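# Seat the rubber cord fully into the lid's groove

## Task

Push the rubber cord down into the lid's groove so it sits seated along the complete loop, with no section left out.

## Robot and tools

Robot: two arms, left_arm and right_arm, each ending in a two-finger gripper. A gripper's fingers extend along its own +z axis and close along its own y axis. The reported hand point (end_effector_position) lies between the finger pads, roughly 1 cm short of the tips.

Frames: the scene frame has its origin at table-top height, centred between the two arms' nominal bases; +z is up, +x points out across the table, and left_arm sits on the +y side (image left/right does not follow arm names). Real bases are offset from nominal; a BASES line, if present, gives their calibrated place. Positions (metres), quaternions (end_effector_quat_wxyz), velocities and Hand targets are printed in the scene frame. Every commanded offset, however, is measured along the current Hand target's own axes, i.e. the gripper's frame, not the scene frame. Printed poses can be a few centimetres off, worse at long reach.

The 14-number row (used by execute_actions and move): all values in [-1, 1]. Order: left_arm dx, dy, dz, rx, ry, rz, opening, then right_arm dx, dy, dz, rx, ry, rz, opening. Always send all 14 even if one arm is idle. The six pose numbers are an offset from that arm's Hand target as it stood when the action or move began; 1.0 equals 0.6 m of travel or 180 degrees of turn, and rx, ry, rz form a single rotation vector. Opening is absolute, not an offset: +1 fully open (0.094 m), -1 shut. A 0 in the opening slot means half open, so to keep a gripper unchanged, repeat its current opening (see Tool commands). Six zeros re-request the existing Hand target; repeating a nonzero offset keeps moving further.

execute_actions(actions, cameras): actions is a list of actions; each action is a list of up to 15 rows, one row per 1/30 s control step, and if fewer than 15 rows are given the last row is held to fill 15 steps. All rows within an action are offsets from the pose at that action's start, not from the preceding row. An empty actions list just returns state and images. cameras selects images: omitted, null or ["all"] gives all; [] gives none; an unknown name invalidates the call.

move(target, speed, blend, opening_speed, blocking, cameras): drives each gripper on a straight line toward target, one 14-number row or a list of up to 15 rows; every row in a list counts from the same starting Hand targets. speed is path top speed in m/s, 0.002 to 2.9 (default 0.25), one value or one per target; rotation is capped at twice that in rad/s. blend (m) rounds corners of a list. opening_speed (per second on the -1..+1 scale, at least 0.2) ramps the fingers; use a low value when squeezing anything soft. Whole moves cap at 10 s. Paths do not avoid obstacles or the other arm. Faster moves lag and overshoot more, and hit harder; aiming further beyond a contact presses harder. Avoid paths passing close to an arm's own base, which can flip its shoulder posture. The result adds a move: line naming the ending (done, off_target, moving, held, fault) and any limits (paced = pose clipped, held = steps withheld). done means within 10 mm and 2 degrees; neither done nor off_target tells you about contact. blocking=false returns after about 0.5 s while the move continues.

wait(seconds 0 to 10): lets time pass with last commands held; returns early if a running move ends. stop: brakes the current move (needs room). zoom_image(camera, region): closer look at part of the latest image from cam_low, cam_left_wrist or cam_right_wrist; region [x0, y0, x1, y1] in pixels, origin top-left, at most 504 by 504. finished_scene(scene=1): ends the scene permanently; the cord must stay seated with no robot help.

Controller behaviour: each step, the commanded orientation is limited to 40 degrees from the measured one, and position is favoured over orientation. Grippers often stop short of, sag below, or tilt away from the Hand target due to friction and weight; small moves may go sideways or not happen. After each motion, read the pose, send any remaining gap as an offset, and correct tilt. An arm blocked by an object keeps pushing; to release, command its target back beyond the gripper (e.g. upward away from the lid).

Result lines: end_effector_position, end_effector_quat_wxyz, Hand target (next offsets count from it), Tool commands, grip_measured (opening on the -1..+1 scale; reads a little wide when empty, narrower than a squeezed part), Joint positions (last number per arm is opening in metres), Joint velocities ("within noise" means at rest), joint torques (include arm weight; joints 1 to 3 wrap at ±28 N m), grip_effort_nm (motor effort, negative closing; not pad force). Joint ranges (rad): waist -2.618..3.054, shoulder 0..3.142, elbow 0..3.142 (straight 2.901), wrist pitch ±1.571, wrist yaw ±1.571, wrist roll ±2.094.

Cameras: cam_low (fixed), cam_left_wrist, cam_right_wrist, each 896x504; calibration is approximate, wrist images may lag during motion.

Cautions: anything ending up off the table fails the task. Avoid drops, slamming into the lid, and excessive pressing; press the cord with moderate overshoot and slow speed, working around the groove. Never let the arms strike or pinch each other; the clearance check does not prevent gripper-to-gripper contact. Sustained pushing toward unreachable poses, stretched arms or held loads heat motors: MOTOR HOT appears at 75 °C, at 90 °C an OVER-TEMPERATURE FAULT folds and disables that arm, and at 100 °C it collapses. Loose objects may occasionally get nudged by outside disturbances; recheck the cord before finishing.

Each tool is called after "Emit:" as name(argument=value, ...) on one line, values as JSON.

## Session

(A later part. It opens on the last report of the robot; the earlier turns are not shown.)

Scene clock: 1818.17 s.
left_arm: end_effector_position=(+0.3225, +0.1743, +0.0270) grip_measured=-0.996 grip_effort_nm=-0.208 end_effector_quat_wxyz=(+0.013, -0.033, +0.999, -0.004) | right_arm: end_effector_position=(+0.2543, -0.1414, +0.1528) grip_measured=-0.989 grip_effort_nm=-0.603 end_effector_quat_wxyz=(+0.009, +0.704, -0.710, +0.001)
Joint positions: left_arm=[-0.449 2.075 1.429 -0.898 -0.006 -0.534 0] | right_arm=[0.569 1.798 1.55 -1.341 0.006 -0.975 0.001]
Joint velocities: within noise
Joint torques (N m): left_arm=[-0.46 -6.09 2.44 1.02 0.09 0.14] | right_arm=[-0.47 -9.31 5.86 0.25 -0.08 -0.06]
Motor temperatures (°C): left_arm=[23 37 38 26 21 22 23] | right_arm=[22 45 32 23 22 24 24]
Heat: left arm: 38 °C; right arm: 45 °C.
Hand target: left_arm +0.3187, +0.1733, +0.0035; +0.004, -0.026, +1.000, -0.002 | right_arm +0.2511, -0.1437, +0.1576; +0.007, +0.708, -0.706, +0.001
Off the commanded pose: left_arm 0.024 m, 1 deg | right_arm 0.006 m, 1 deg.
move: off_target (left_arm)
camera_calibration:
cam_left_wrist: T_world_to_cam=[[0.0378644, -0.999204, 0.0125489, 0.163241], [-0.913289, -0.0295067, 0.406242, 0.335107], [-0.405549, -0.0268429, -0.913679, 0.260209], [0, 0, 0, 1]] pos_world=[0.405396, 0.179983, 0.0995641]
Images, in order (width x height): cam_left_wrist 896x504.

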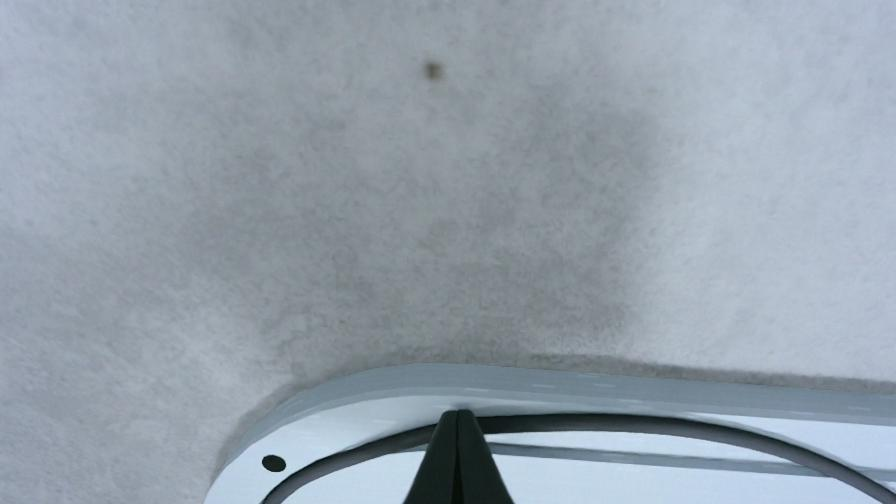

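Emit:
move(target=[[0.012,0,0,0,0,0,-1,0,0,0,0,0,0,-1],[0.006,0,0,0,0,0,-1,0,0,0,0,0,0,-1]], speed=0.06, cameras=["cam_left_wrist"])

Scene clock: 1824.93 s.
left_arm: end_effector_position=(+0.3213, +0.1742, +0.0266) grip_measured=-0.996 grip_effort_nm=-0.208 end_effector_quat_wxyz=(+0.020, -0.031, +0.999, -0.005) | right_arm: end_effector_position=(+0.2543, -0.1414, +0.1528) grip_measured=-0.989 grip_effort_nm=-0.598 end_effector_quat_wxyz=(+0.009, +0.704, -0.710, +0.001)
Joint positions: left_arm=[-0.453 2.06 1.405 -0.875 -0.01 -0.534 0] | right_arm=[0.569 1.798 1.55 -1.341 0.006 -0.975 0.001]
Joint velocities: within noise
Joint torques (N m): left_arm=[-0.55 -5.56 2.63 0.94 0.07 0.09] | right_arm=[-0.39 -9.31 5.82 0.27 -0.1 -0.06]
Motor temperatures (°C): left_arm=[23 36 38 26 21 22 23] | right_arm=[22 45 32 23 22 24 24]
Heat: left arm: 38 °C; right arm: 45 °C.
Hand target: left_arm +0.3151, +0.1730, +0.0034; +0.004, -0.026, +1.000, -0.001 | right_arm +0.2511, -0.1437, +0.1576; +0.007, +0.708, -0.706, +0.001
Off the commanded pose: left_arm 0.024 m, 2 deg | right_arm 0.006 m, 1 deg.
move: off_target (left_arm)
camera_calibration:
cam_left_wrist: T_world_to_cam=[[0.0340777, -0.999302, 0.0152962, 0.164383], [-0.918908, -0.0253105, 0.393659, 0.335624], [-0.392997, -0.0274708, -0.919129, 0.255593], [0, 0, 0, 1]] pos_world=[0.403253, 0.179784, 0.100287]
Images, in order (width x height): cam_left_wrist 896x504.

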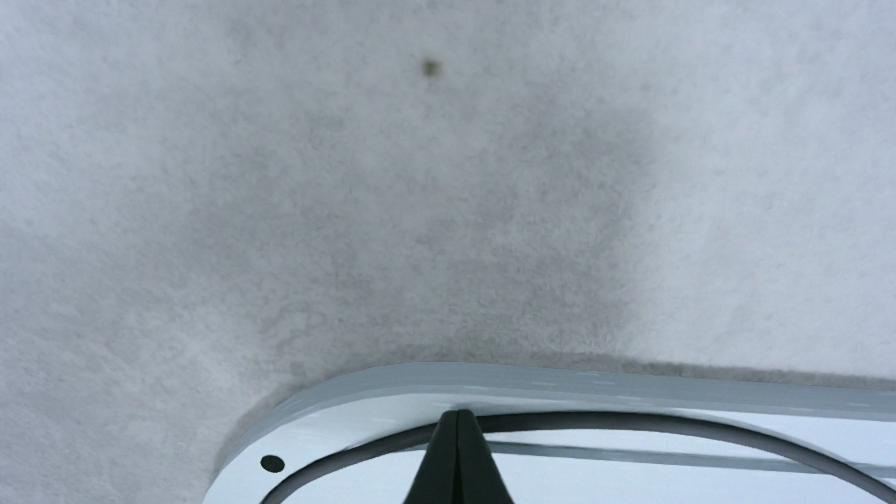

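Emit:
move(target=[[0,0,-0.08,0,0,0,-1,0,0,0,0,0,0,-1],[0.0063,-0.1215,-0.128,0,0,0.517,-0.6,0,0,0,0,0,0,-1]], speed=0.4, cameras=["cam_left_wrist"])

Scene clock: 1838.83 s.
left_arm: end_effector_position=(+0.3113, +0.1052, +0.0791) grip_measured=-0.602 grip_effort_nm=0.081 end_effector_quat_wxyz=(+0.002, +0.702, +0.712, +0.004) | right_arm: end_effector_position=(+0.2543, -0.1414, +0.1528) grip_measured=-0.989 grip_effort_nm=-0.593 end_effector_quat_wxyz=(+0.009, +0.704, -0.710, +0.001)
Joint positions: left_arm=[-0.612 2.139 1.745 -1.172 -0.008 0.926 0.019] | right_arm=[0.569 1.798 1.55 -1.341 0.006 -0.975 0.001]
Joint velocities: within noise
Joint torques (N m): left_arm=[-0.03 -9.03 7.87 0.22 0.13 0.23] | right_arm=[-0.4 -9.21 5.78 0.28 -0.09 -0.05]
Motor temperatures (°C): left_arm=[23 36 38 26 21 22 23] | right_arm=[22 45 32 23 22 24 24]
Heat: left arm: 38 °C; right arm: 45 °C.
Hand target: left_arm +0.3145, +0.1004, +0.0805; +0.004, +0.708, +0.707, +0.002 | right_arm +0.2511, -0.1437, +0.1576; +0.007, +0.708, -0.706, +0.001
Off the commanded pose: left_arm 0.006 m, 1 deg | right_arm 0.006 m, 1 deg.
move: done
camera_calibration:
cam_left_wrist: T_world_to_cam=[[-0.999884, 0.0147158, -0.00402242, 0.311702], [0.0115189, 0.90113, 0.433396, -0.0862144], [0.0100025, 0.433299, -0.901195, 0.122614], [0, 0, 0, 1]] pos_world=[0.311433, 0.0199748, 0.149118]
Images, in order (width x height): cam_left_wrist 896x504.

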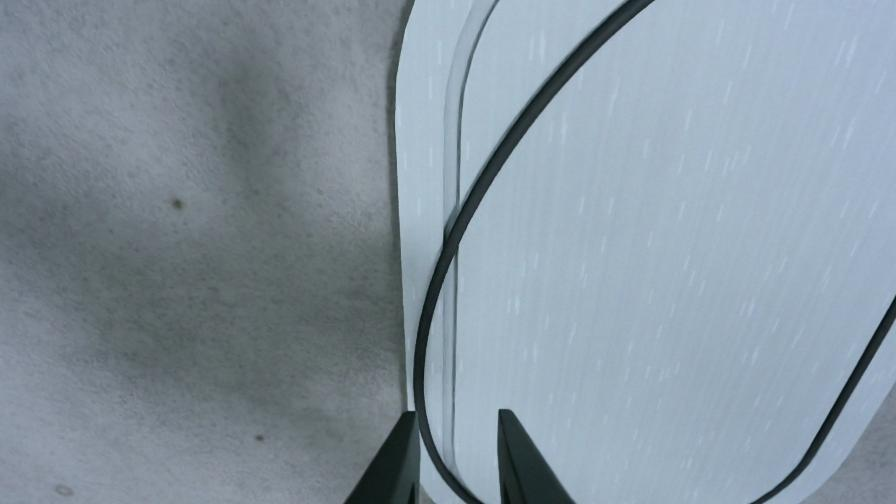

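Emit:
move(target=[[-0.0415,0.0017,0.03,0,0,0.111,-0.6,0,0,0,0,0,0,-1],[-0.0415,0.0017,0.099,0,0,0.111,-0.6,0,0,0,0,0,0,-1]], speed=0.15, cameras=["cam_left_wrist"])

Scene clock: 1847.90 s.
left_arm: end_effector_position=(+0.3174, +0.0775, +0.0274) grip_measured=-0.602 grip_effort_nm=0.076 end_effector_quat_wxyz=(+0.004, +0.815, +0.580, +0.005) | right_arm: end_effector_position=(+0.2543, -0.1414, +0.1528) grip_measured=-0.989 grip_effort_nm=-0.608 end_effector_quat_wxyz=(+0.009, +0.704, -0.710, +0.001)
Joint positions: left_arm=[-0.655 2.266 1.743 -1.036 -0.008 1.229 0.019] | right_arm=[0.569 1.798 1.55 -1.341 0.006 -0.975 0.001]
Joint velocities: within noise
Joint torques (N m): left_arm=[-0.35 -10.48 4.88 0.54 0.13 0.18] | right_arm=[-0.46 -9.29 5.86 0.28 -0.09 -0.06]
Motor temperatures (°C): left_arm=[23 37 40 26 21 22 23] | right_arm=[22 45 32 23 22 24 24]
Heat: left arm: 40 °C; right arm: 45 °C.
Hand target: left_arm +0.3159, +0.0753, +0.0209; +0.003, +0.819, +0.573, +0.003 | right_arm +0.2511, -0.1437, +0.1576; +0.007, +0.708, -0.706, +0.001
Off the commanded pose: left_arm 0.007 m, 1 deg | right_arm 0.006 m, 1 deg.
move: done
camera_calibration:
cam_left_wrist: T_world_to_cam=[[-0.935348, 0.353619, -0.00882698, 0.271372], [0.315053, 0.844165, 0.433736, -0.130879], [0.160829, 0.402913, -0.900997, 0.0424615], [0, 0, 0, 1]] pos_world=[0.288232, -0.00258735, 0.0974199]
Images, in order (width x height): cam_left_wrist 896x504.

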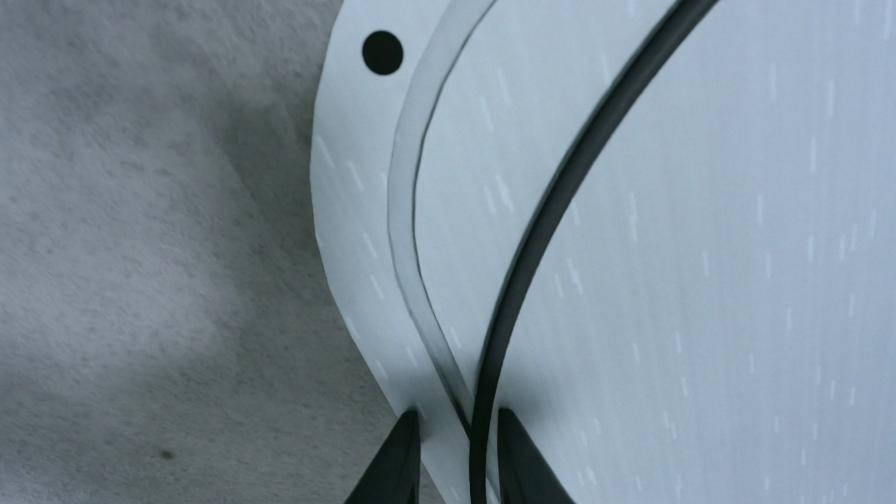

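Emit:
move(target=[[0,0,0.012,0,0,0,-0.6,0,0,0,0,0,0,-1],[0,0,0.012,0,0,0,-0.95,0,0,0,0,0,0,-1],[0,0,-0.012,0,0,0,-0.95,0,0,0,0,0,0,-1],[-0.0122,-0.0113,-0.012,0,0,-0.125,-0.95,0,0,0,0,0,0,-1],[-0.0122,-0.0113,0.01,0,0,-0.125,-0.95,0,0,0,0,0,0,-1]], speed=0.1, cameras=["cam_left_wrist"])

Scene clock: 1858.10 s.
left_arm: end_effector_position=(+0.3141, +0.0716, +0.0252) grip_measured=-0.942 grip_effort_nm=-0.452 end_effector_quat_wxyz=(+0.010, +0.692, +0.722, +0.006) | right_arm: end_effector_position=(+0.2543, -0.1414, +0.1528) grip_measured=-0.989 grip_effort_nm=-0.603 end_effector_quat_wxyz=(+0.009, +0.704, -0.710, +0.001)
Joint positions: left_arm=[-0.672 2.265 1.731 -1.017 -0.011 0.838 0.003] | right_arm=[0.569 1.798 1.55 -1.341 0.006 -0.975 0.001]
Joint velocities: within noise
Joint torques (N m): left_arm=[-0.76 -10.84 2.85 0.72 0.15 0] | right_arm=[-0.46 -9.31 5.83 0.25 -0.1 -0.05]
Motor temperatures (°C): left_arm=[23 38 39 26 21 22 23] | right_arm=[22 45 32 23 22 24 24]
Heat: left arm: 39 °C; right arm: 45 °C.
Hand target: left_arm +0.3071, +0.0707, +0.0149; +0.004, +0.692, +0.722, +0.002 | right_arm +0.2511, -0.1437, +0.1576; +0.007, +0.708, -0.706, +0.001
Off the commanded pose: left_arm 0.013 m, 1 deg | right_arm 0.006 m, 1 deg.
move: off_target (left_arm); target 2's new opening was sent with left_arm's hand 0.013 m and 1 deg from that target
camera_calibration:
cam_left_wrist: T_world_to_cam=[[-0.99975, -0.0132923, -0.0179716, 0.317113], [-0.0196831, 0.904541, 0.425932, -0.0229072], [0.0105945, 0.426179, -0.904577, 0.0889754], [0, 0, 0, 1]] pos_world=[0.315641, -0.0129837, 0.0959411]
Images, in order (width x height): cam_left_wrist 896x504.

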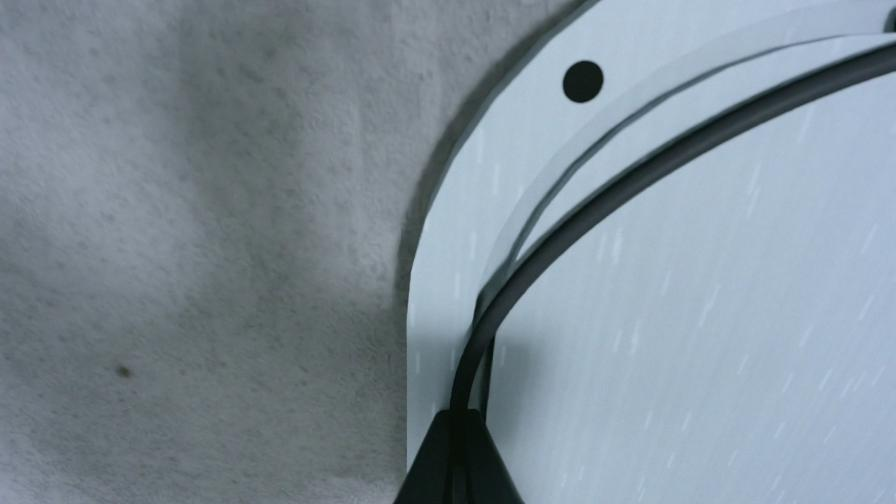

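Emit:
wait(seconds=0.1, cameras=["cam_low"])

Emit:
zoom_image(camera="cam_low", region=[380, 220, 500, 260])

Scene clock: 1864.93 s.
left_arm: end_effector_position=(+0.3142, +0.0716, +0.0252) grip_measured=-0.942 grip_effort_nm=-0.447 end_effector_quat_wxyz=(+0.010, +0.692, +0.722, +0.006) | right_arm: end_effector_position=(+0.2543, -0.1414, +0.1528) grip_measured=-0.989 grip_effort_nm=-0.598 end_effector_quat_wxyz=(+0.009, +0.704, -0.710, +0.001)
Joint positions: left_arm=[-0.672 2.265 1.731 -1.017 -0.011 0.837 0.003] | right_arm=[0.569 1.798 1.55 -1.341 0.006 -0.975 0.001]
Joint velocities: within noise
Joint torques (N m): left_arm=[-0.61 -10.77 2.86 0.72 0.16 -0.11] | right_arm=[-0.42 -9.32 5.93 0.28 -0.1 -0.06]
Motor temperatures (°C): left_arm=[23 38 38 26 21 22 23] | right_arm=[22 45 32 23 22 24 24]
Heat: left arm: 38 °C; right arm: 45 °C.
Hand target: left_arm +0.3072, +0.0706, +0.0149; +0.004, +0.692, +0.722, +0.002 | right_arm +0.2511, -0.1437, +0.1576; +0.007, +0.708, -0.706, +0.001
Tool commands: left_gripper/opening=-0.95 right_gripper/opening=-1.0
Off the commanded pose: left_arm 0.013 m, 1 deg | right_arm 0.006 m, 1 deg.
wait: 0.10 s; at rest from the start
Images, in order (width x height): cam_low 896x504.

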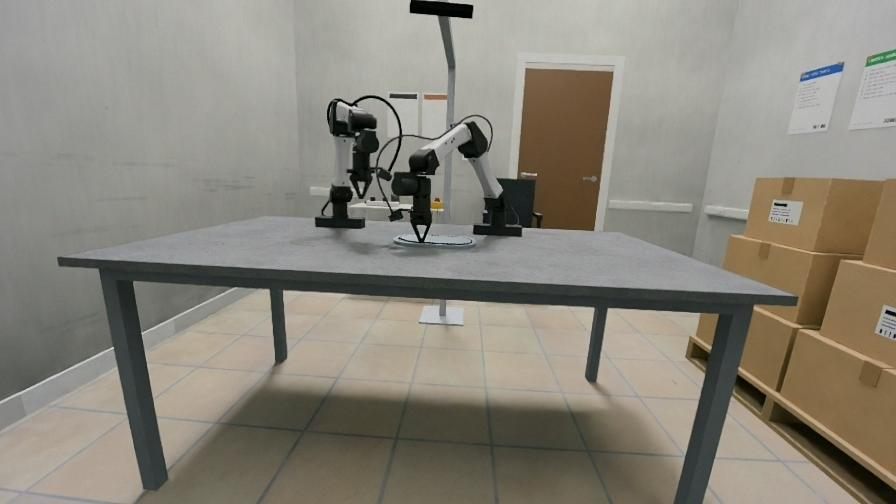

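Scaled by 4.200 from the camera's 896x504 image, which has a finer 1280x720 frame.

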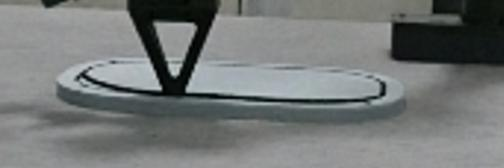

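Emit:
move(target=[[0,0,0,0,0,0,-0.7,0,0,0,0,0,0,-1],[0,0,-0.08,0,0,0,-0.7,0,0,0,0,0,0,-1],[0.1,0.01,-0.12,0,0,0,-0.7,0,0,0,0,0,0,-1]], speed=0.2, cameras=["cam_left_wrist"])

Scene clock: 1869.70 s.
left_arm: end_effector_position=(+0.3150, +0.1316, +0.0761) grip_measured=-0.702 grip_effort_nm=0.076 end_effector_quat_wxyz=(-0.003, +0.686, +0.728, +0.005) | right_arm: end_effector_position=(+0.2543, -0.1414, +0.1528) grip_measured=-0.989 grip_effort_nm=-0.603 end_effector_quat_wxyz=(+0.009, +0.704, -0.710, +0.001)
Joint positions: left_arm=[-0.555 2.102 1.676 -1.149 -0.011 0.937 0.014] | right_arm=[0.569 1.798 1.55 -1.341 0.006 -0.975 0.001]
Joint velocities: within noise
Joint torques (N m): left_arm=[-0.4 -13.67 4.46 0.3 0.18 0.19] | right_arm=[-0.47 -9.39 5.75 0.25 -0.09 -0.05]
Motor temperatures (°C): left_arm=[23 38 38 26 21 22 23] | right_arm=[22 45 32 23 22 24 24]
Heat: left arm: 38 °C; right arm: 45 °C.
Hand target: left_arm +0.3100, +0.1311, +0.0868; +0.004, +0.692, +0.722, +0.002 | right_arm +0.2511, -0.1437, +0.1576; +0.007, +0.708, -0.706, +0.001
Off the commanded pose: left_arm 0.012 m, 1 deg | right_arm 0.006 m, 1 deg.
move: off_target (left_arm)
camera_calibration:
cam_left_wrist: T_world_to_cam=[[-0.999517, -0.0310409, 0.00163259, 0.320471], [-0.027136, 0.896984, 0.44123, -0.0966337], [-0.0151606, 0.440973, -0.897392, 0.115093], [0, 0, 0, 1]] pos_world=[0.319439, 0.0458738, 0.145398]
Images, in order (width x height): cam_left_wrist 896x504.

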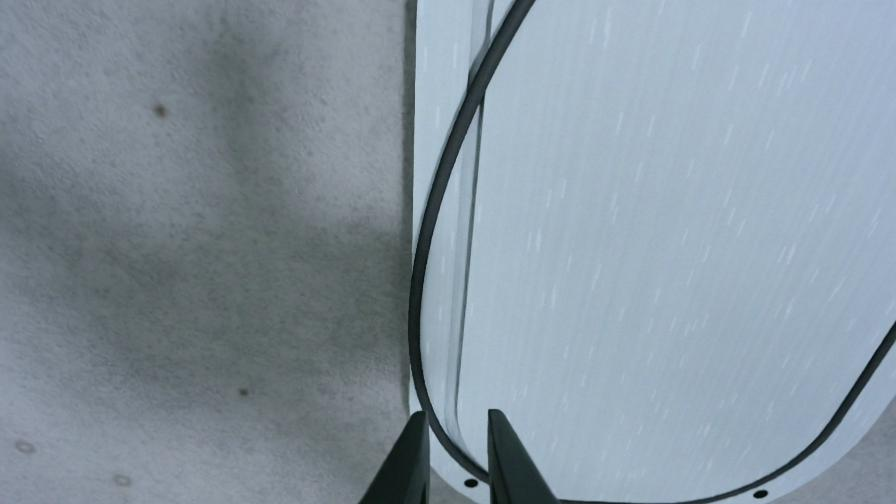

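Emit:
move(target=[[0.0746,0.0083,-0.02,0,0,0.322,-1,0,0,0,0,0,0,-1],[0.0746,0.0083,0.06,0,0,0.322,-1,0,0,0,0,0,0,-1]], speed=0.3, cameras=["cam_left_wrist"])

Scene clock: 1880.77 s.
left_arm: end_effector_position=(+0.3137, +0.1757, +0.0549) grip_measured=-0.996 grip_effort_nm=-0.208 end_effector_quat_wxyz=(+0.000, +0.954, +0.301, +0.008) | right_arm: end_effector_position=(+0.2543, -0.1414, +0.1528) grip_measured=-0.989 grip_effort_nm=-0.603 end_effector_quat_wxyz=(+0.009, +0.704, -0.710, +0.001)
Joint positions: left_arm=[-0.459 2.022 1.468 -1.006 -0.011 2.052 0] | right_arm=[0.569 1.798 1.55 -1.341 0.006 -0.975 0.001]
Joint velocities: within noise
Joint torques (N m): left_arm=[0.35 -9.03 4.49 0.53 0.15 0.21] | right_arm=[-0.44 -9.26 5.86 0.25 -0.1 -0.06]
Motor temperatures (°C): left_arm=[23 40 38 26 21 22 23] | right_arm=[22 45 32 23 22 24 24]
Heat: left arm: 40 °C; right arm: 45 °C.
Hand target: left_arm +0.3134, +0.1760, +0.0508; +0.003, +0.955, +0.296, +0.004 | right_arm +0.2511, -0.1437, +0.1576; +0.007, +0.708, -0.706, +0.001
Off the commanded pose: left_arm 0.004 m, 1 deg | right_arm 0.006 m, 1 deg.
move: done
camera_calibration:
cam_left_wrist: T_world_to_cam=[[-0.550886, 0.83458, 0.000856864, 0.0277532], [0.748155, 0.493384, 0.443662, -0.299315], [0.369849, 0.245048, -0.896194, -0.00990626], [0, 0, 0, 1]] pos_world=[0.242887, 0.126943, 0.123893]
Images, in order (width x height): cam_left_wrist 896x504.

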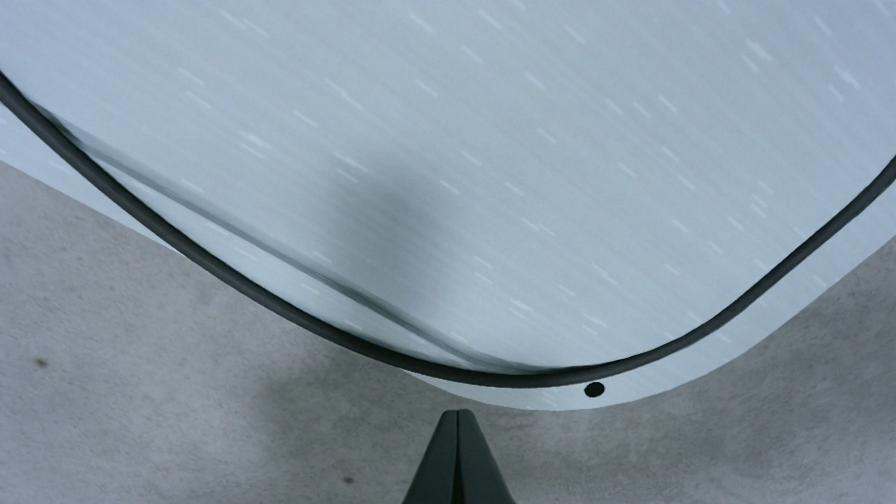

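Emit:
move(target=[[0.016,-0.0686,0,0,0,-0.067,-1,0,0,0,0,0,0,-1],[0.0134,-0.0686,0.08,0,0,-0.067,-1,0,0,0,0,0,0,-1],[0.0134,-0.0686,-0.03,0,0,-0.067,-1,0,0,0,0,0,0,-1],[0.016,-0.0443,0,0,0,-0.02,-1,0,0,0,0,0,0,-1],[0.0135,-0.0443,0.08,0,0,-0.02,-1,0,0,0,0,0,0,-1],[0.0135,-0.0443,-0.03,0,0,-0.02,-1,0,0,0,0,0,0,-1]], speed=0.12, cameras=["cam_left_wrist"])

Scene clock: 1891.73 s.
left_arm: end_effector_position=(+0.2989, +0.2093, +0.0516) grip_measured=-0.996 grip_effort_nm=-0.203 end_effector_quat_wxyz=(-0.016, +0.942, +0.335, -0.009) | right_arm: end_effector_position=(+0.2543, -0.1414, +0.1528) grip_measured=-0.989 grip_effort_nm=-0.598 end_effector_quat_wxyz=(+0.009, +0.704, -0.710, +0.001)
Joint positions: left_arm=[-0.393 1.967 1.373 -1.013 -0.011 2.046 0] | right_arm=[0.569 1.798 1.55 -1.341 0.006 -0.975 0.001]
Joint velocities: within noise
Joint torques (N m): left_arm=[-0.46 -12.11 7.36 0.13 0.18 0.21] | right_arm=[-0.46 -9.36 5.86 0.27 -0.11 -0.06]
Motor temperatures (°C): left_arm=[23 40 38 26 21 22 23] | right_arm=[22 45 32 23 22 24 24]
Heat: left arm: 40 °C; right arm: 45 °C.
Hand target: left_arm +0.3048, +0.2025, +0.0686; +0.003, +0.945, +0.326, +0.003 | right_arm +0.2511, -0.1437, +0.1576; +0.007, +0.708, -0.706, +0.001
Off the commanded pose: left_arm 0.019 m, 3 deg | right_arm 0.006 m, 1 deg.
move: off_target (left_arm)
camera_calibration:
cam_left_wrist: T_world_to_cam=[[-0.608669, 0.792368, 0.0409198, 0.01569], [0.728855, 0.538012, 0.423453, -0.305882], [0.313516, 0.287568, -0.904993, -0.0071547], [0, 0, 0, 1]] pos_world=[0.234737, 0.154193, 0.12241]
Images, in order (width x height): cam_left_wrist 896x504.

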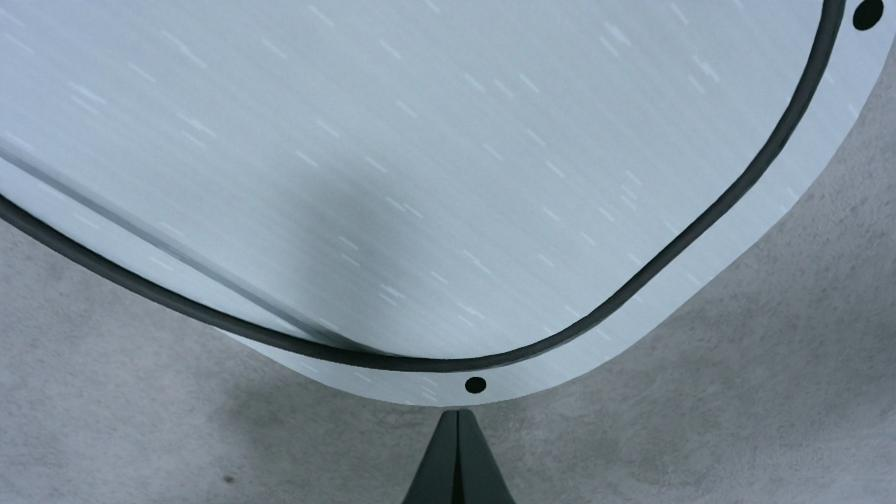

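Emit:
move(target=[[0.001,0.011,0.02,0,0,0.01,-1,0,0,0,0,0,0,-1],[-0.0023,0.011,0.109,0,0,0.01,-1,0,0,0,0,0,0,-1],[-0.0023,0.011,0.0,0,0,0.01,-1,0,0,0,0,0,0,-1],[-0.004,0.0252,0.02,0,0,0.02,-1,0,0,0,0,0,0,-1],[-0.007,0.0252,0.109,0,0,0.02,-1,0,0,0,0,0,0,-1],[-0.004,0.0252,-0.02,0,0,0.02,-1,0,0,0,0,0,0,-1]], speed=0.12, cameras=["cam_left_wrist"])

Scene clock: 1900.33 s.
left_arm: end_effector_position=(+0.3067, +0.1944, +0.0634) grip_measured=-0.996 grip_effort_nm=-0.212 end_effector_quat_wxyz=(-0.016, +0.953, +0.303, -0.008) | right_arm: end_effector_position=(+0.2543, -0.1414, +0.1528) grip_measured=-0.989 grip_effort_nm=-0.598 end_effector_quat_wxyz=(+0.009, +0.704, -0.710, +0.001)
Joint positions: left_arm=[-0.422 1.999 1.47 -1.075 -0.012 2.083 0] | right_arm=[0.569 1.798 1.55 -1.341 0.006 -0.975 0.001]
Joint velocities: within noise
Joint torques (N m): left_arm=[-0.25 -12.46 7.32 0.1 0.22 0.21] | right_arm=[-0.49 -9.4 5.86 0.27 -0.11 -0.04]
Motor temperatures (°C): left_arm=[23 40 39 26 21 22 23] | right_arm=[22 45 32 23 22 24 24]
Heat: left arm: 40 °C; right arm: 45 °C.
Hand target: left_arm +0.3122, +0.1891, +0.0807; +0.003, +0.955, +0.296, +0.004 | right_arm +0.2511, -0.1437, +0.1576; +0.007, +0.708, -0.706, +0.001
Off the commanded pose: left_arm 0.019 m, 3 deg | right_arm 0.006 m, 1 deg.
move: off_target (left_arm)
camera_calibration:
cam_left_wrist: T_world_to_cam=[[-0.554498, 0.831216, 0.0401613, 0.0075888], [0.762866, 0.488433, 0.423638, -0.309345], [0.332518, 0.265544, -0.904941, 0.0038285], [0, 0, 0, 1]] pos_world=[0.238923, 0.14377, 0.13421]
Images, in order (width x height): cam_left_wrist 896x504.

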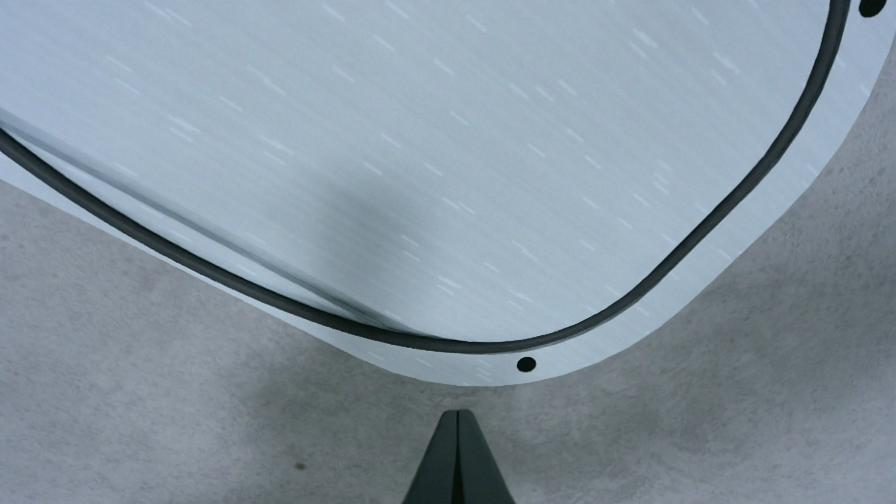

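Emit:
move(target=[[-0.006,0.0135,0.04,0,0,0,-1,0,0,0,0,0,0,-1],[-0.0087,0.0135,0.1295,0,0,0,-1,0,0,0,0,0,0,-1],[-0.0087,0.0135,-0.01,0,0,0,-1,0,0,0,0,0,0,-1]], speed=0.12, cameras=["cam_left_wrist"])

Scene clock: 1907.67 s.
left_arm: end_effector_position=(+0.3077, +0.1855, +0.0692) grip_measured=-0.996 grip_effort_nm=-0.203 end_effector_quat_wxyz=(-0.016, +0.955, +0.295, -0.009) | right_arm: end_effector_position=(+0.2543, -0.1414, +0.1528) grip_measured=-0.989 grip_effort_nm=-0.603 end_effector_quat_wxyz=(+0.009, +0.704, -0.710, +0.001)
Joint positions: left_arm=[-0.442 2.011 1.511 -1.105 -0.01 2.08 0] | right_arm=[0.569 1.798 1.55 -1.341 0.006 -0.975 0.001]
Joint velocities: within noise
Joint torques (N m): left_arm=[-0.38 -12.49 7.31 0.18 0.16 0.01] | right_arm=[-0.49 -9.33 5.87 0.27 -0.09 -0.07]
Motor temperatures (°C): left_arm=[23 41 40 26 21 22 23] | right_arm=[22 45 32 23 22 24 24]
Heat: left arm: 41 °C; right arm: 45 °C.
Hand target: left_arm +0.3124, +0.1795, +0.0867; +0.003, +0.955, +0.296, +0.003 | right_arm +0.2511, -0.1437, +0.1576; +0.007, +0.708, -0.706, +0.001
Off the commanded pose: left_arm 0.019 m, 3 deg | right_arm 0.006 m, 1 deg.
move: off_target (left_arm)
camera_calibration:
cam_left_wrist: T_world_to_cam=[[-0.540482, 0.840434, 0.0393538, 0.00938645], [0.771454, 0.476369, 0.42182, -0.308509], [0.335765, 0.258346, -0.905825, 0.0115348], [0, 0, 0, 1]] pos_world=[0.2392, 0.136095, 0.140214]
Images, in order (width x height): cam_left_wrist 896x504.

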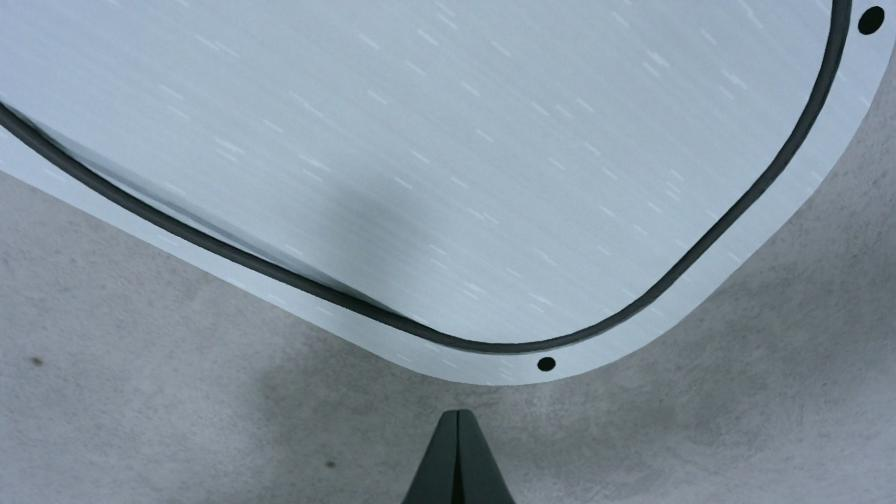

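Emit:
move(target=[[-0.0075,0.0147,0.05,0,0,0,-1,0,0,0,0,0,0,-1],[-0.0083,0.0147,0.1395,0,0,0,-1,0,0,0,0,0,0,-1],[-0.0083,0.0147,0.03,0,0,0,-1,0,0,0,0,0,0,-1],[-0.0165,0.0285,0.05,0,0,0,-1,0,0,0,0,0,0,-1],[-0.0175,0.0285,0.1395,0,0,0,-1,0,0,0,0,0,0,-1],[-0.0165,0.0285,0.0,0,0,0,-1,0,0,0,0,0,0,-1]], speed=0.12, cameras=["cam_left_wrist"])

Scene clock: 1915.47 s.
left_arm: end_effector_position=(+0.3089, +0.1652, +0.0683) grip_measured=-0.996 grip_effort_nm=-0.208 end_effector_quat_wxyz=(-0.016, +0.955, +0.295, -0.009) | right_arm: end_effector_position=(+0.2543, -0.1414, +0.1528) grip_measured=-0.989 grip_effort_nm=-0.603 end_effector_quat_wxyz=(+0.009, +0.704, -0.710, +0.001)
Joint positions: left_arm=[-0.488 2.053 1.569 -1.123 -0.009 2.036 0] | right_arm=[0.569 1.798 1.55 -1.341 0.006 -0.975 0.001]
Joint velocities: within noise
Joint torques (N m): left_arm=[-0.18 -12.85 7.42 0.07 0.15 -0.04] | right_arm=[-0.42 -9.32 5.87 0.28 -0.1 -0.06]
Motor temperatures (°C): left_arm=[23 42 40 26 21 22 23] | right_arm=[22 45 32 23 22 24 24]
Heat: left arm: 42 °C; right arm: 45 °C.
Hand target: left_arm +0.3140, +0.1598, +0.0868; +0.003, +0.955, +0.296, +0.004 | right_arm +0.2511, -0.1437, +0.1576; +0.007, +0.708, -0.706, +0.001
Off the commanded pose: left_arm 0.020 m, 3 deg | right_arm 0.006 m, 1 deg.
move: off_target (left_arm)
camera_calibration:
cam_left_wrist: T_world_to_cam=[[-0.539162, 0.841218, 0.0407017, 0.0265368], [0.772418, 0.474648, 0.421994, -0.299439], [0.33567, 0.258962, -0.905684, 0.0154925], [0, 0, 0, 1]] pos_world=[0.2404, 0.115793, 0.139313]
Images, in order (width x height): cam_left_wrist 896x504.

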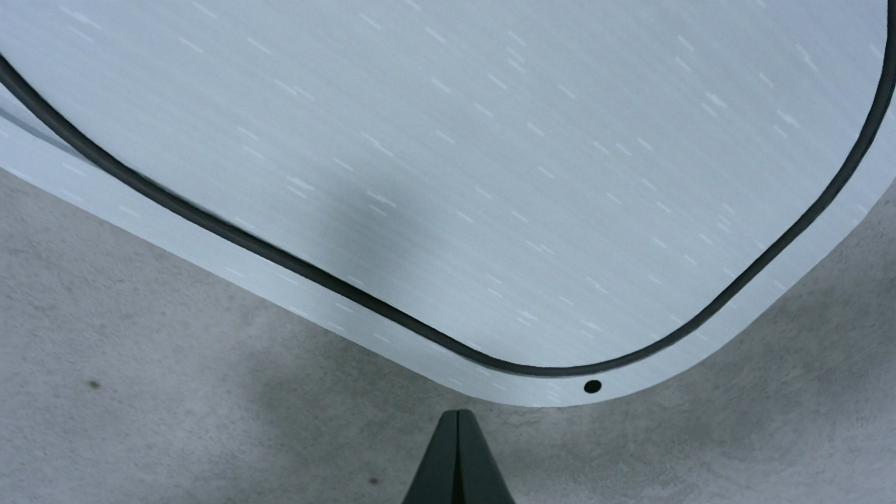

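Emit:
move(target=[[-0.0104,0.0151,0.05,0,0,0.02,-1,0,0,0,0,0,0,-1],[-0.0104,0.0151,0.1395,0,0,0.02,-1,0,0,0,0,0,0,-1],[-0.0104,0.0151,0.03,0,0,0.02,-1,0,0,0,0,0,0,-1],[-0.0207,0.0303,0.05,0,0,0.03,-1,0,0,0,0,0,0,-1],[-0.0207,0.0303,0.1395,0,0,0.03,-1,0,0,0,0,0,0,-1]], speed=0.12, cameras=["cam_left_wrist"])

Scene clock: 1922.50 s.
left_arm: end_effector_position=(+0.3154, +0.1396, +0.0246) grip_measured=-0.996 grip_effort_nm=-0.208 end_effector_quat_wxyz=(+0.002, +0.966, +0.259, +0.008) | right_arm: end_effector_position=(+0.2543, -0.1414, +0.1528) grip_measured=-0.989 grip_effort_nm=-0.608 end_effector_quat_wxyz=(+0.009, +0.704, -0.710, +0.001)
Joint positions: left_arm=[-0.537 2.127 1.501 -0.931 -0.009 2.062 0] | right_arm=[0.569 1.798 1.55 -1.341 0.006 -0.975 0.001]
Joint velocities: within noise
Joint torques (N m): left_arm=[-0.06 -6.71 2.8 1.04 0.17 0.18] | right_arm=[-0.35 -9.31 5.9 0.26 -0.1 -0.06]
Motor temperatures (°C): left_arm=[23 42 40 25 21 22 23] | right_arm=[22 45 32 23 22 24 24]
Heat: left arm: 42 °C; right arm: 45 °C.
Hand target: left_arm +0.3147, +0.1376, +0.0031; +0.002, +0.968, +0.251, +0.004 | right_arm +0.2511, -0.1437, +0.1576; +0.007, +0.708, -0.706, +0.001
Off the commanded pose: left_arm 0.022 m, 1 deg | right_arm 0.006 m, 1 deg.
move: off_target (left_arm)
camera_calibration:
cam_left_wrist: T_world_to_cam=[[-0.475251, 0.879841, -0.00389795, 0.0288256], [0.787395, 0.427285, 0.444338, -0.272485], [0.392613, 0.208103, -0.895851, -0.0308013], [0, 0, 0, 1]] pos_world=[0.240346, 0.0974764, 0.0935943]
Images, in order (width x height): cam_left_wrist 896x504.

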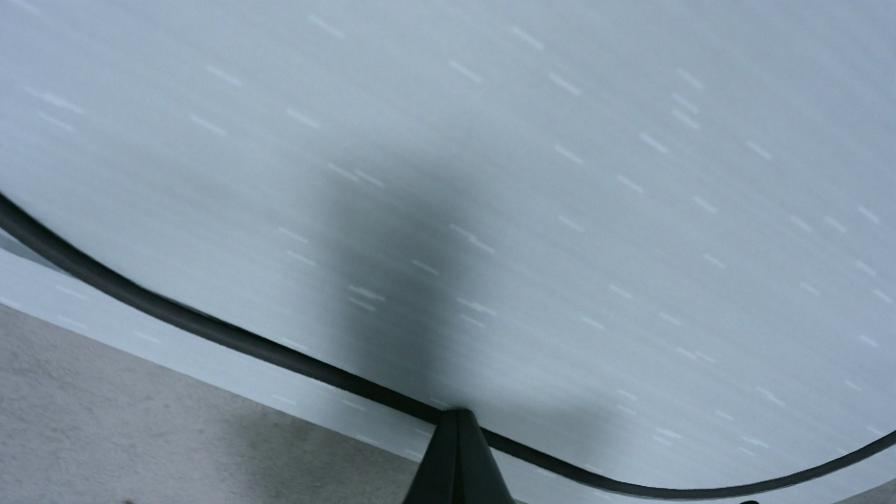

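Emit:
move(target=[[0,0,-0.087,0,0,0,-1,0,0,0,0,0,0,-1],[-0.011,0.0181,-0.08,0,0,0.01,-1,0,0,0,0,0,0,-1],[-0.012,0.0181,0,0,0,0.01,-1,0,0,0,0,0,0,-1],[-0.012,0.0181,-0.087,0,0,0.01,-1,0,0,0,0,0,0,-1],[-0.0215,0.037,-0.08,0,0,0.025,-1,0,0,0,0,0,0,-1],[-0.0225,0.037,0,0,0,0.025,-1,0,0,0,0,0,0,-1]], speed=0.12, cameras=["cam_left_wrist"])

Emit:
move(target=[[0,0,-0.14,0,0,0,-1,0,0,0,0,0,0,-1]], speed=0.15, cameras=["cam_left_wrist"])

Scene clock: 1933.23 s.
left_arm: end_effector_position=(+0.3153, +0.1130, +0.0251) grip_measured=-0.996 grip_effort_nm=-0.208 end_effector_quat_wxyz=(+0.004, +0.975, +0.221, +0.010) | right_arm: end_effector_position=(+0.2543, -0.1414, +0.1528) grip_measured=-0.989 grip_effort_nm=-0.608 end_effector_quat_wxyz=(+0.009, +0.704, -0.710, +0.001)
Joint positions: left_arm=[-0.592 2.175 1.58 -0.957 -0.009 2.086 0] | right_arm=[0.569 1.798 1.55 -1.341 0.006 -0.975 0.001]
Joint velocities: within noise
Joint torques (N m): left_arm=[-0.02 -7.1 2.69 0.97 0.18 0.19] | right_arm=[-0.42 -9.24 5.81 0.27 -0.09 -0.06]
Motor temperatures (°C): left_arm=[23 41 39 26 21 22 23] | right_arm=[22 45 32 23 22 24 24]
Heat: left arm: 41 °C; right arm: 45 °C.
Hand target: left_arm +0.3138, +0.1116, +0.0033; +0.002, +0.977, +0.213, +0.004 | right_arm +0.2511, -0.1437, +0.1576; +0.007, +0.708, -0.706, +0.001
Off the commanded pose: left_arm 0.022 m, 1 deg | right_arm 0.006 m, 1 deg.
move: off_target (left_arm)
camera_calibration:
cam_left_wrist: T_world_to_cam=[[-0.404679, 0.914427, -0.00761146, 0.0261295], [0.816951, 0.365256, 0.446296, -0.263705], [0.410885, 0.174388, -0.894853, -0.0268171], [0, 0, 0, 1]] pos_world=[0.237027, 0.077103, 0.0938921]
Images, in order (width x height): cam_left_wrist 896x504.

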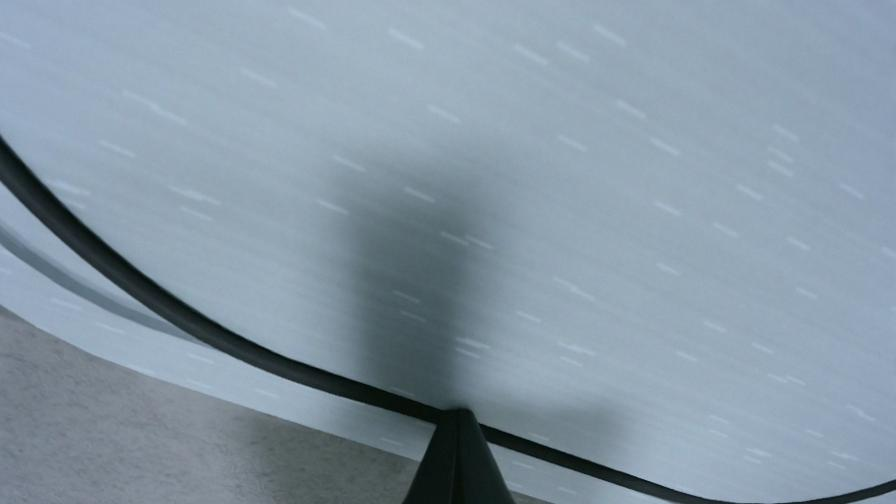

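Scene clock: 1934.60 s.
left_arm: end_effector_position=(+0.3085, +0.1177, +0.0666) grip_measured=-0.996 grip_effort_nm=-0.208 end_effector_quat_wxyz=(-0.018, +0.975, +0.220, -0.010) | right_arm: end_effector_position=(+0.2543, -0.1414, +0.1528) grip_measured=-0.989 grip_effort_nm=-0.603 end_effector_quat_wxyz=(+0.009, +0.704, -0.710, +0.001)
Joint positions: left_arm=[-0.592 2.154 1.717 -1.174 -0.009 2.086 0] | right_arm=[0.569 1.798 1.55 -1.341 0.006 -0.975 0.001]
Joint velocities: within noise
Joint torques (N m): left_arm=[-0.13 -14.15 7.31 0.14 0.17 0.17] | right_arm=[-0.42 -9.35 5.87 0.25 -0.09 -0.06]
Motor temperatures (°C): left_arm=[23 41 39 26 21 22 23] | right_arm=[22 45 32 23 22 24 24]
Heat: left arm: 41 °C; right arm: 45 °C.
Hand target: left_arm +0.3130, +0.1118, +0.0872; +0.002, +0.977, +0.213, +0.004 | right_arm +0.2511, -0.1437, +0.1576; +0.007, +0.708, -0.706, +0.001
Off the commanded pose: left_arm 0.022 m, 3 deg | right_arm 0.006 m, 1 deg.
move: off_target (left_arm)
camera_calibration:
cam_left_wrist: T_world_to_cam=[[-0.403824, 0.913837, 0.0427669, 0.0158737], [0.837975, 0.350736, 0.418069, -0.281243], [0.367047, 0.204664, -0.907408, 0.0231638], [0, 0, 0, 1]] pos_world=[0.233583, 0.0793953, 0.137919]
Images, in order (width x height): cam_left_wrist 896x504.

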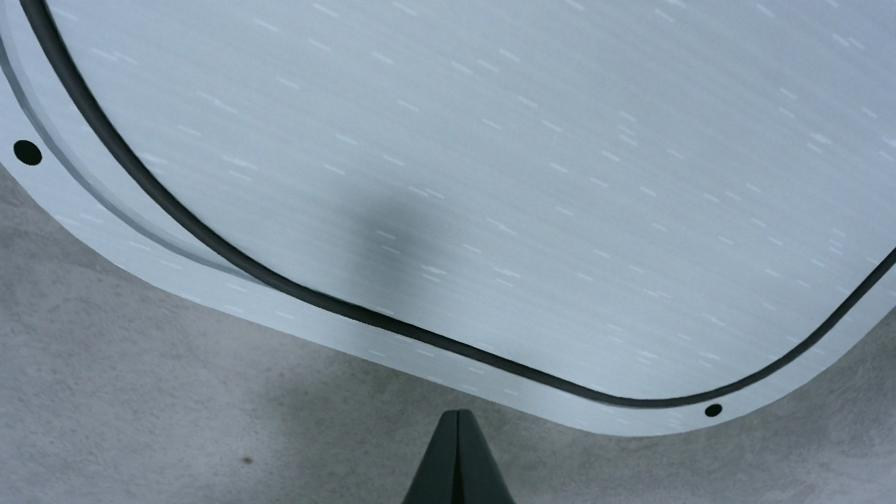

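Emit:
move(target=[[-0.0076,0.0185,0.054,0,0,0,-1,0,0,0,0,0,0,-1],[-0.0076,0.0185,0.1403,0,0,0,-1,0,0,0,0,0,0,-1],[-0.0076,0.0185,0.05,0,0,0,-1,0,0,0,0,0,0,-1],[-0.016,0.0348,0.054,0,0,0.01,-1,0,0,0,0,0,0,-1],[-0.016,0.0348,0.1403,0,0,0.01,-1,0,0,0,0,0,0,-1],[-0.016,0.0348,0.0,0,0,0.01,-1,0,0,0,0,0,0,-1]], speed=0.12, cameras=["cam_left_wrist"])

Scene clock: 1943.20 s.
left_arm: end_effector_position=(+0.3082, +0.0955, +0.0637) grip_measured=-0.996 grip_effort_nm=-0.203 end_effector_quat_wxyz=(-0.020, +0.979, +0.201, -0.012) | right_arm: end_effector_position=(+0.2543, -0.1414, +0.1528) grip_measured=-0.989 grip_effort_nm=-0.603 end_effector_quat_wxyz=(+0.009, +0.704, -0.710, +0.001)
Joint positions: left_arm=[-0.636 2.215 1.805 -1.207 -0.009 2.082 0] | right_arm=[0.569 1.798 1.55 -1.341 0.006 -0.975 0.001]
Joint velocities: within noise
Joint torques (N m): left_arm=[-0.14 -15.08 7.79 0.03 0.13 0.05] | right_arm=[-0.44 -9.36 5.9 0.26 -0.09 -0.07]
Motor temperatures (°C): left_arm=[23 42 40 26 21 22 23] | right_arm=[22 45 32 23 22 24 24]
Heat: left arm: 42 °C; right arm: 45 °C.
Hand target: left_arm +0.3129, +0.0888, +0.0874; +0.002, +0.980, +0.197, +0.004 | right_arm +0.2511, -0.1437, +0.1576; +0.007, +0.708, -0.706, +0.001
Off the commanded pose: left_arm 0.025 m, 3 deg | right_arm 0.006 m, 1 deg.
move: off_target (left_arm)
camera_calibration:
cam_left_wrist: T_world_to_cam=[[-0.366285, 0.92923, 0.0486604, 0.0227481], [0.853694, 0.314785, 0.414869, -0.273189], [0.370191, 0.193501, -0.908579, 0.0254138], [0, 0, 0, 1]] pos_world=[0.232145, 0.0599401, 0.135321]
Images, in order (width x height): cam_left_wrist 896x504.

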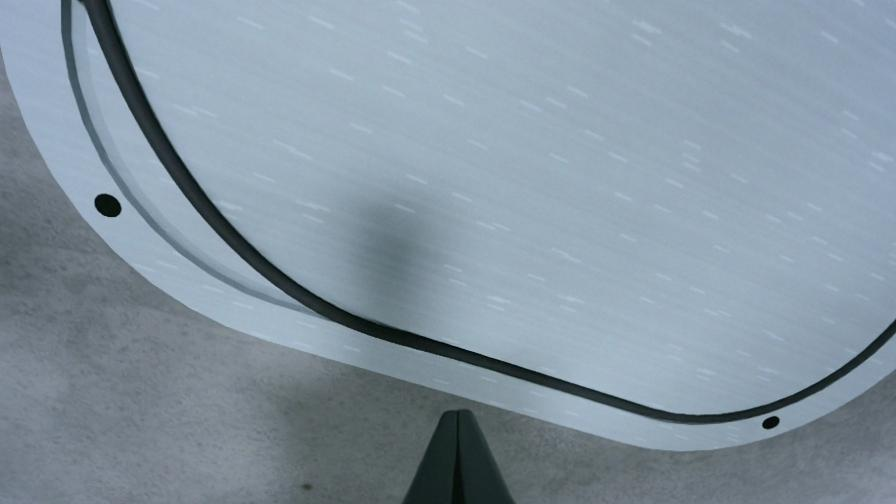

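Emit:
move(target=[[-0.007,0.0169,0.054,0,0,0,-1,0,0,0,0,0,0,-1],[-0.007,0.0169,0.1403,0,0,0,-1,0,0,0,0,0,0,-1],[-0.007,0.0169,0.05,0,0,0,-1,0,0,0,0,0,0,-1],[-0.0134,0.0323,0.054,0,0,0.0,-1,0,0,0,0,0,0,-1],[-0.0134,0.0323,0.1403,0,0,0.0,-1,0,0,0,0,0,0,-1]], speed=0.12, cameras=["cam_left_wrist"])

Scene clock: 1952.43 s.
left_arm: end_effector_position=(+0.3158, +0.0692, +0.0257) grip_measured=-0.996 grip_effort_nm=-0.208 end_effector_quat_wxyz=(+0.005, +0.981, +0.196, +0.010) | right_arm: end_effector_position=(+0.2543, -0.1414, +0.1528) grip_measured=-0.989 grip_effort_nm=-0.598 end_effector_quat_wxyz=(+0.009, +0.704, -0.710, +0.001)
Joint positions: left_arm=[-0.673 2.274 1.749 -1.025 -0.009 2.055 0] | right_arm=[0.569 1.798 1.55 -1.341 0.006 -0.975 0.001]
Joint velocities: within noise
Joint torques (N m): left_arm=[-0.12 -8.09 2.73 0.91 0.08 -0.02] | right_arm=[-0.4 -9.32 5.85 0.27 -0.09 -0.04]
Motor temperatures (°C): left_arm=[23 44 40 26 21 22 23] | right_arm=[22 45 32 23 22 24 24]
Heat: left arm: 44 °C; right arm: 45 °C.
Hand target: left_arm +0.3137, +0.0677, +0.0032; +0.002, +0.980, +0.198, +0.004 | right_arm +0.2511, -0.1437, +0.1576; +0.007, +0.708, -0.706, +0.001
Off the commanded pose: left_arm 0.023 m, 1 deg | right_arm 0.006 m, 1 deg.
move: off_target (left_arm)
camera_calibration:
cam_left_wrist: T_world_to_cam=[[-0.358461, 0.933492, -0.00988339, 0.0505062], [0.833597, 0.324831, 0.446768, -0.250807], [0.420265, 0.15191, -0.894595, -0.020187], [0, 0, 0, 1]] pos_world=[0.23566, 0.0373894, 0.0944923]
Images, in order (width x height): cam_left_wrist 896x504.

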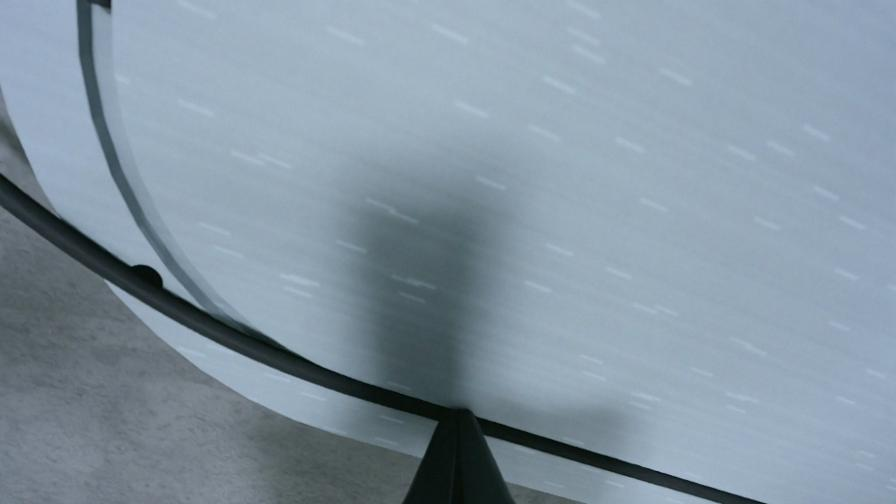

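Emit:
move(target=[[0,0,-0.12,0,0,0,-1,0,0,0,0,0,0,-1],[0.084,-0.326,-0.26,0,0,-0.37,-1,0,0,0,0,0,0,-1]], speed=0.4, cameras=[])

Emit:
move(target=[0,0,0,0,0,0,-1,-0.238,-0.097,0.129,0,0,-0.25,-1], speed=0.35, cameras=["cam_right_wrist"])

Scene clock: 1963.70 s.
left_arm: end_effector_position=(+0.2900, +0.2679, +0.1525) grip_measured=-0.996 grip_effort_nm=-0.208 end_effector_quat_wxyz=(-0.001, +0.714, +0.700, +0.005) | right_arm: end_effector_position=(+0.2543, -0.1414, +0.1528) grip_measured=-0.989 grip_effort_nm=-0.598 end_effector_quat_wxyz=(+0.009, +0.704, -0.710, +0.001)
Joint positions: left_arm=[-0.235 1.759 1.51 -1.319 -0.009 1.336 0] | right_arm=[0.569 1.798 1.55 -1.341 0.006 -0.975 0.001]
Joint velocities: within noise
Joint torques (N m): left_arm=[0.17 -10.56 4.62 0.21 0.17 -0.03] | right_arm=[-0.42 -9.35 5.76 0.27 -0.1 -0.06]
Motor temperatures (°C): left_arm=[23 43 39 26 21 22 23] | right_arm=[22 45 32 23 22 24 24]
Heat: left arm: 43 °C; right arm: 45 °C.
Hand target: left_arm +0.2831, +0.2679, +0.1584; +0.004, +0.711, +0.703, +0.002 | right_arm +0.2511, -0.1437, +0.1576; +0.007, +0.708, -0.706, +0.001
Off the commanded pose: left_arm 0.009 m, 1 deg | right_arm 0.006 m, 1 deg.
move: done
No camera images: "cameras" was empty.

Scene clock: 1965.70 s.
left_arm: end_effector_position=(+0.2897, +0.2680, +0.1525) grip_measured=-0.996 grip_effort_nm=-0.212 end_effector_quat_wxyz=(-0.001, +0.713, +0.701, +0.004) | right_arm: end_effector_position=(+0.3091, -0.0044, +0.0792) grip_measured=-0.989 grip_effort_nm=-0.603 end_effector_quat_wxyz=(+0.004, +0.921, -0.390, +0.001)
Joint positions: left_arm=[-0.235 1.759 1.51 -1.32 -0.009 1.334 0] | right_arm=[0.753 2.351 2.087 -1.314 0.006 -1.568 0.001]
Joint velocities: within noise
Joint torques (N m): left_arm=[-0.2 -10.44 4.49 0.26 0.2 -0.02] | right_arm=[-0.08 -10.32 8.12 0.18 -0.14 -0.08]
Motor temperatures (°C): left_arm=[23 43 39 26 21 22 23] | right_arm=[22 44 32 23 22 24 24]
Heat: left arm: 43 °C; right arm: 44 °C.
Hand target: left_arm +0.2831, +0.2679, +0.1584; +0.004, +0.711, +0.703, +0.002 | right_arm +0.3084, -0.0017, +0.0782; +0.007, +0.924, -0.382, -0.001
Off the commanded pose: left_arm 0.009 m, 1 deg | right_arm 0.003 m, 1 deg.
move: done
camera_calibration:
cam_right_wrist: T_world_to_cam=[[0.719908, 0.693753, -0.0209593, -0.213083], [0.630595, -0.641156, 0.437343, -0.187829], [0.28997, -0.328063, -0.899051, 0.0793075], [0, 0, 0, 1]] pos_world=[0.248848, 0.0534178, 0.148981]
Images, in order (width x height): cam_right_wrist 896x504.

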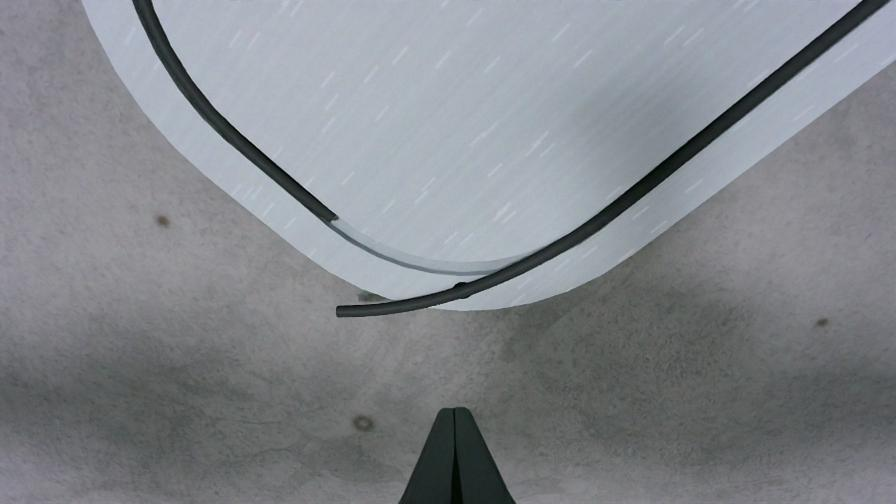

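Emit:
move(target=[0,0,0,0,0,0,-1,-0.0534,-0.0597,0.04,0,0,-0.128,-1], speed=0.2, cameras=["cam_right_wrist"])

Scene clock: 1978.80 s.
left_arm: end_effector_position=(+0.2895, +0.2680, +0.1525) grip_measured=-0.996 grip_effort_nm=-0.208 end_effector_quat_wxyz=(-0.002, +0.713, +0.701, +0.004) | right_arm: end_effector_position=(+0.3135, +0.0431, +0.0561) grip_measured=-0.989 grip_effort_nm=-0.598 end_effector_quat_wxyz=(+0.003, +0.980, -0.200, +0.001)
Joint positions: left_arm=[-0.235 1.759 1.51 -1.321 -0.009 1.334 0] | right_arm=[0.816 2.575 2.402 -1.402 0.006 -1.904 0.001]
Joint velocities: within noise
Joint torques (N m): left_arm=[-0.08 -10.48 4.37 0.3 0.17 -0.05] | right_arm=[0.14 -11.37 8.12 0.2 -0.13 -0.07]
Motor temperatures (°C): left_arm=[23 42 39 26 21 22 23] | right_arm=[22 44 34 23 22 24 24]
Heat: left arm: 42 °C; right arm: 44 °C.
Hand target: left_arm +0.2831, +0.2679, +0.1584; +0.004, +0.711, +0.703, +0.002 | right_arm +0.3108, +0.0460, +0.0535; +0.007, +0.982, -0.190, -0.003
Off the commanded pose: left_arm 0.009 m, 1 deg | right_arm 0.005 m, 1 deg.
move: done
camera_calibration:
cam_right_wrist: T_world_to_cam=[[0.393814, 0.918973, -0.0199874, -0.157263], [0.830618, -0.346469, 0.435928, -0.225279], [0.393681, -0.188276, -0.89976, 0.0343627], [0, 0, 0, 1]] pos_world=[0.235525, 0.0729378, 0.12598]
Images, in order (width x height): cam_right_wrist 896x504.

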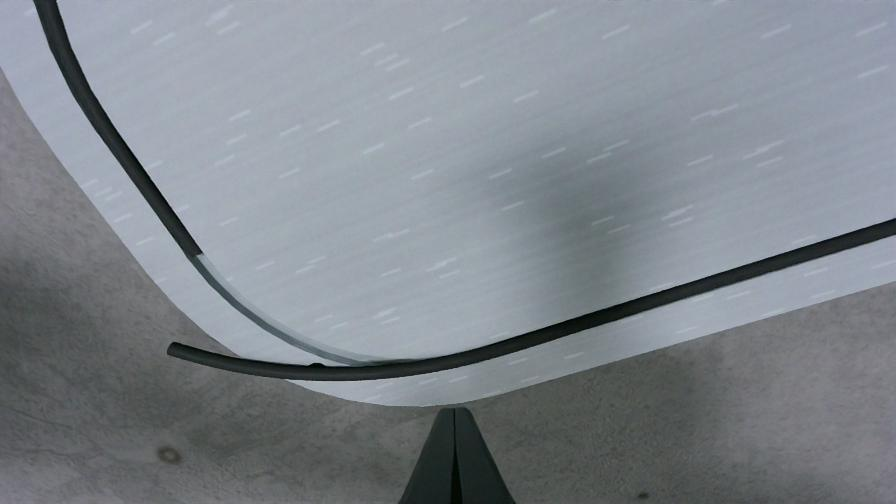

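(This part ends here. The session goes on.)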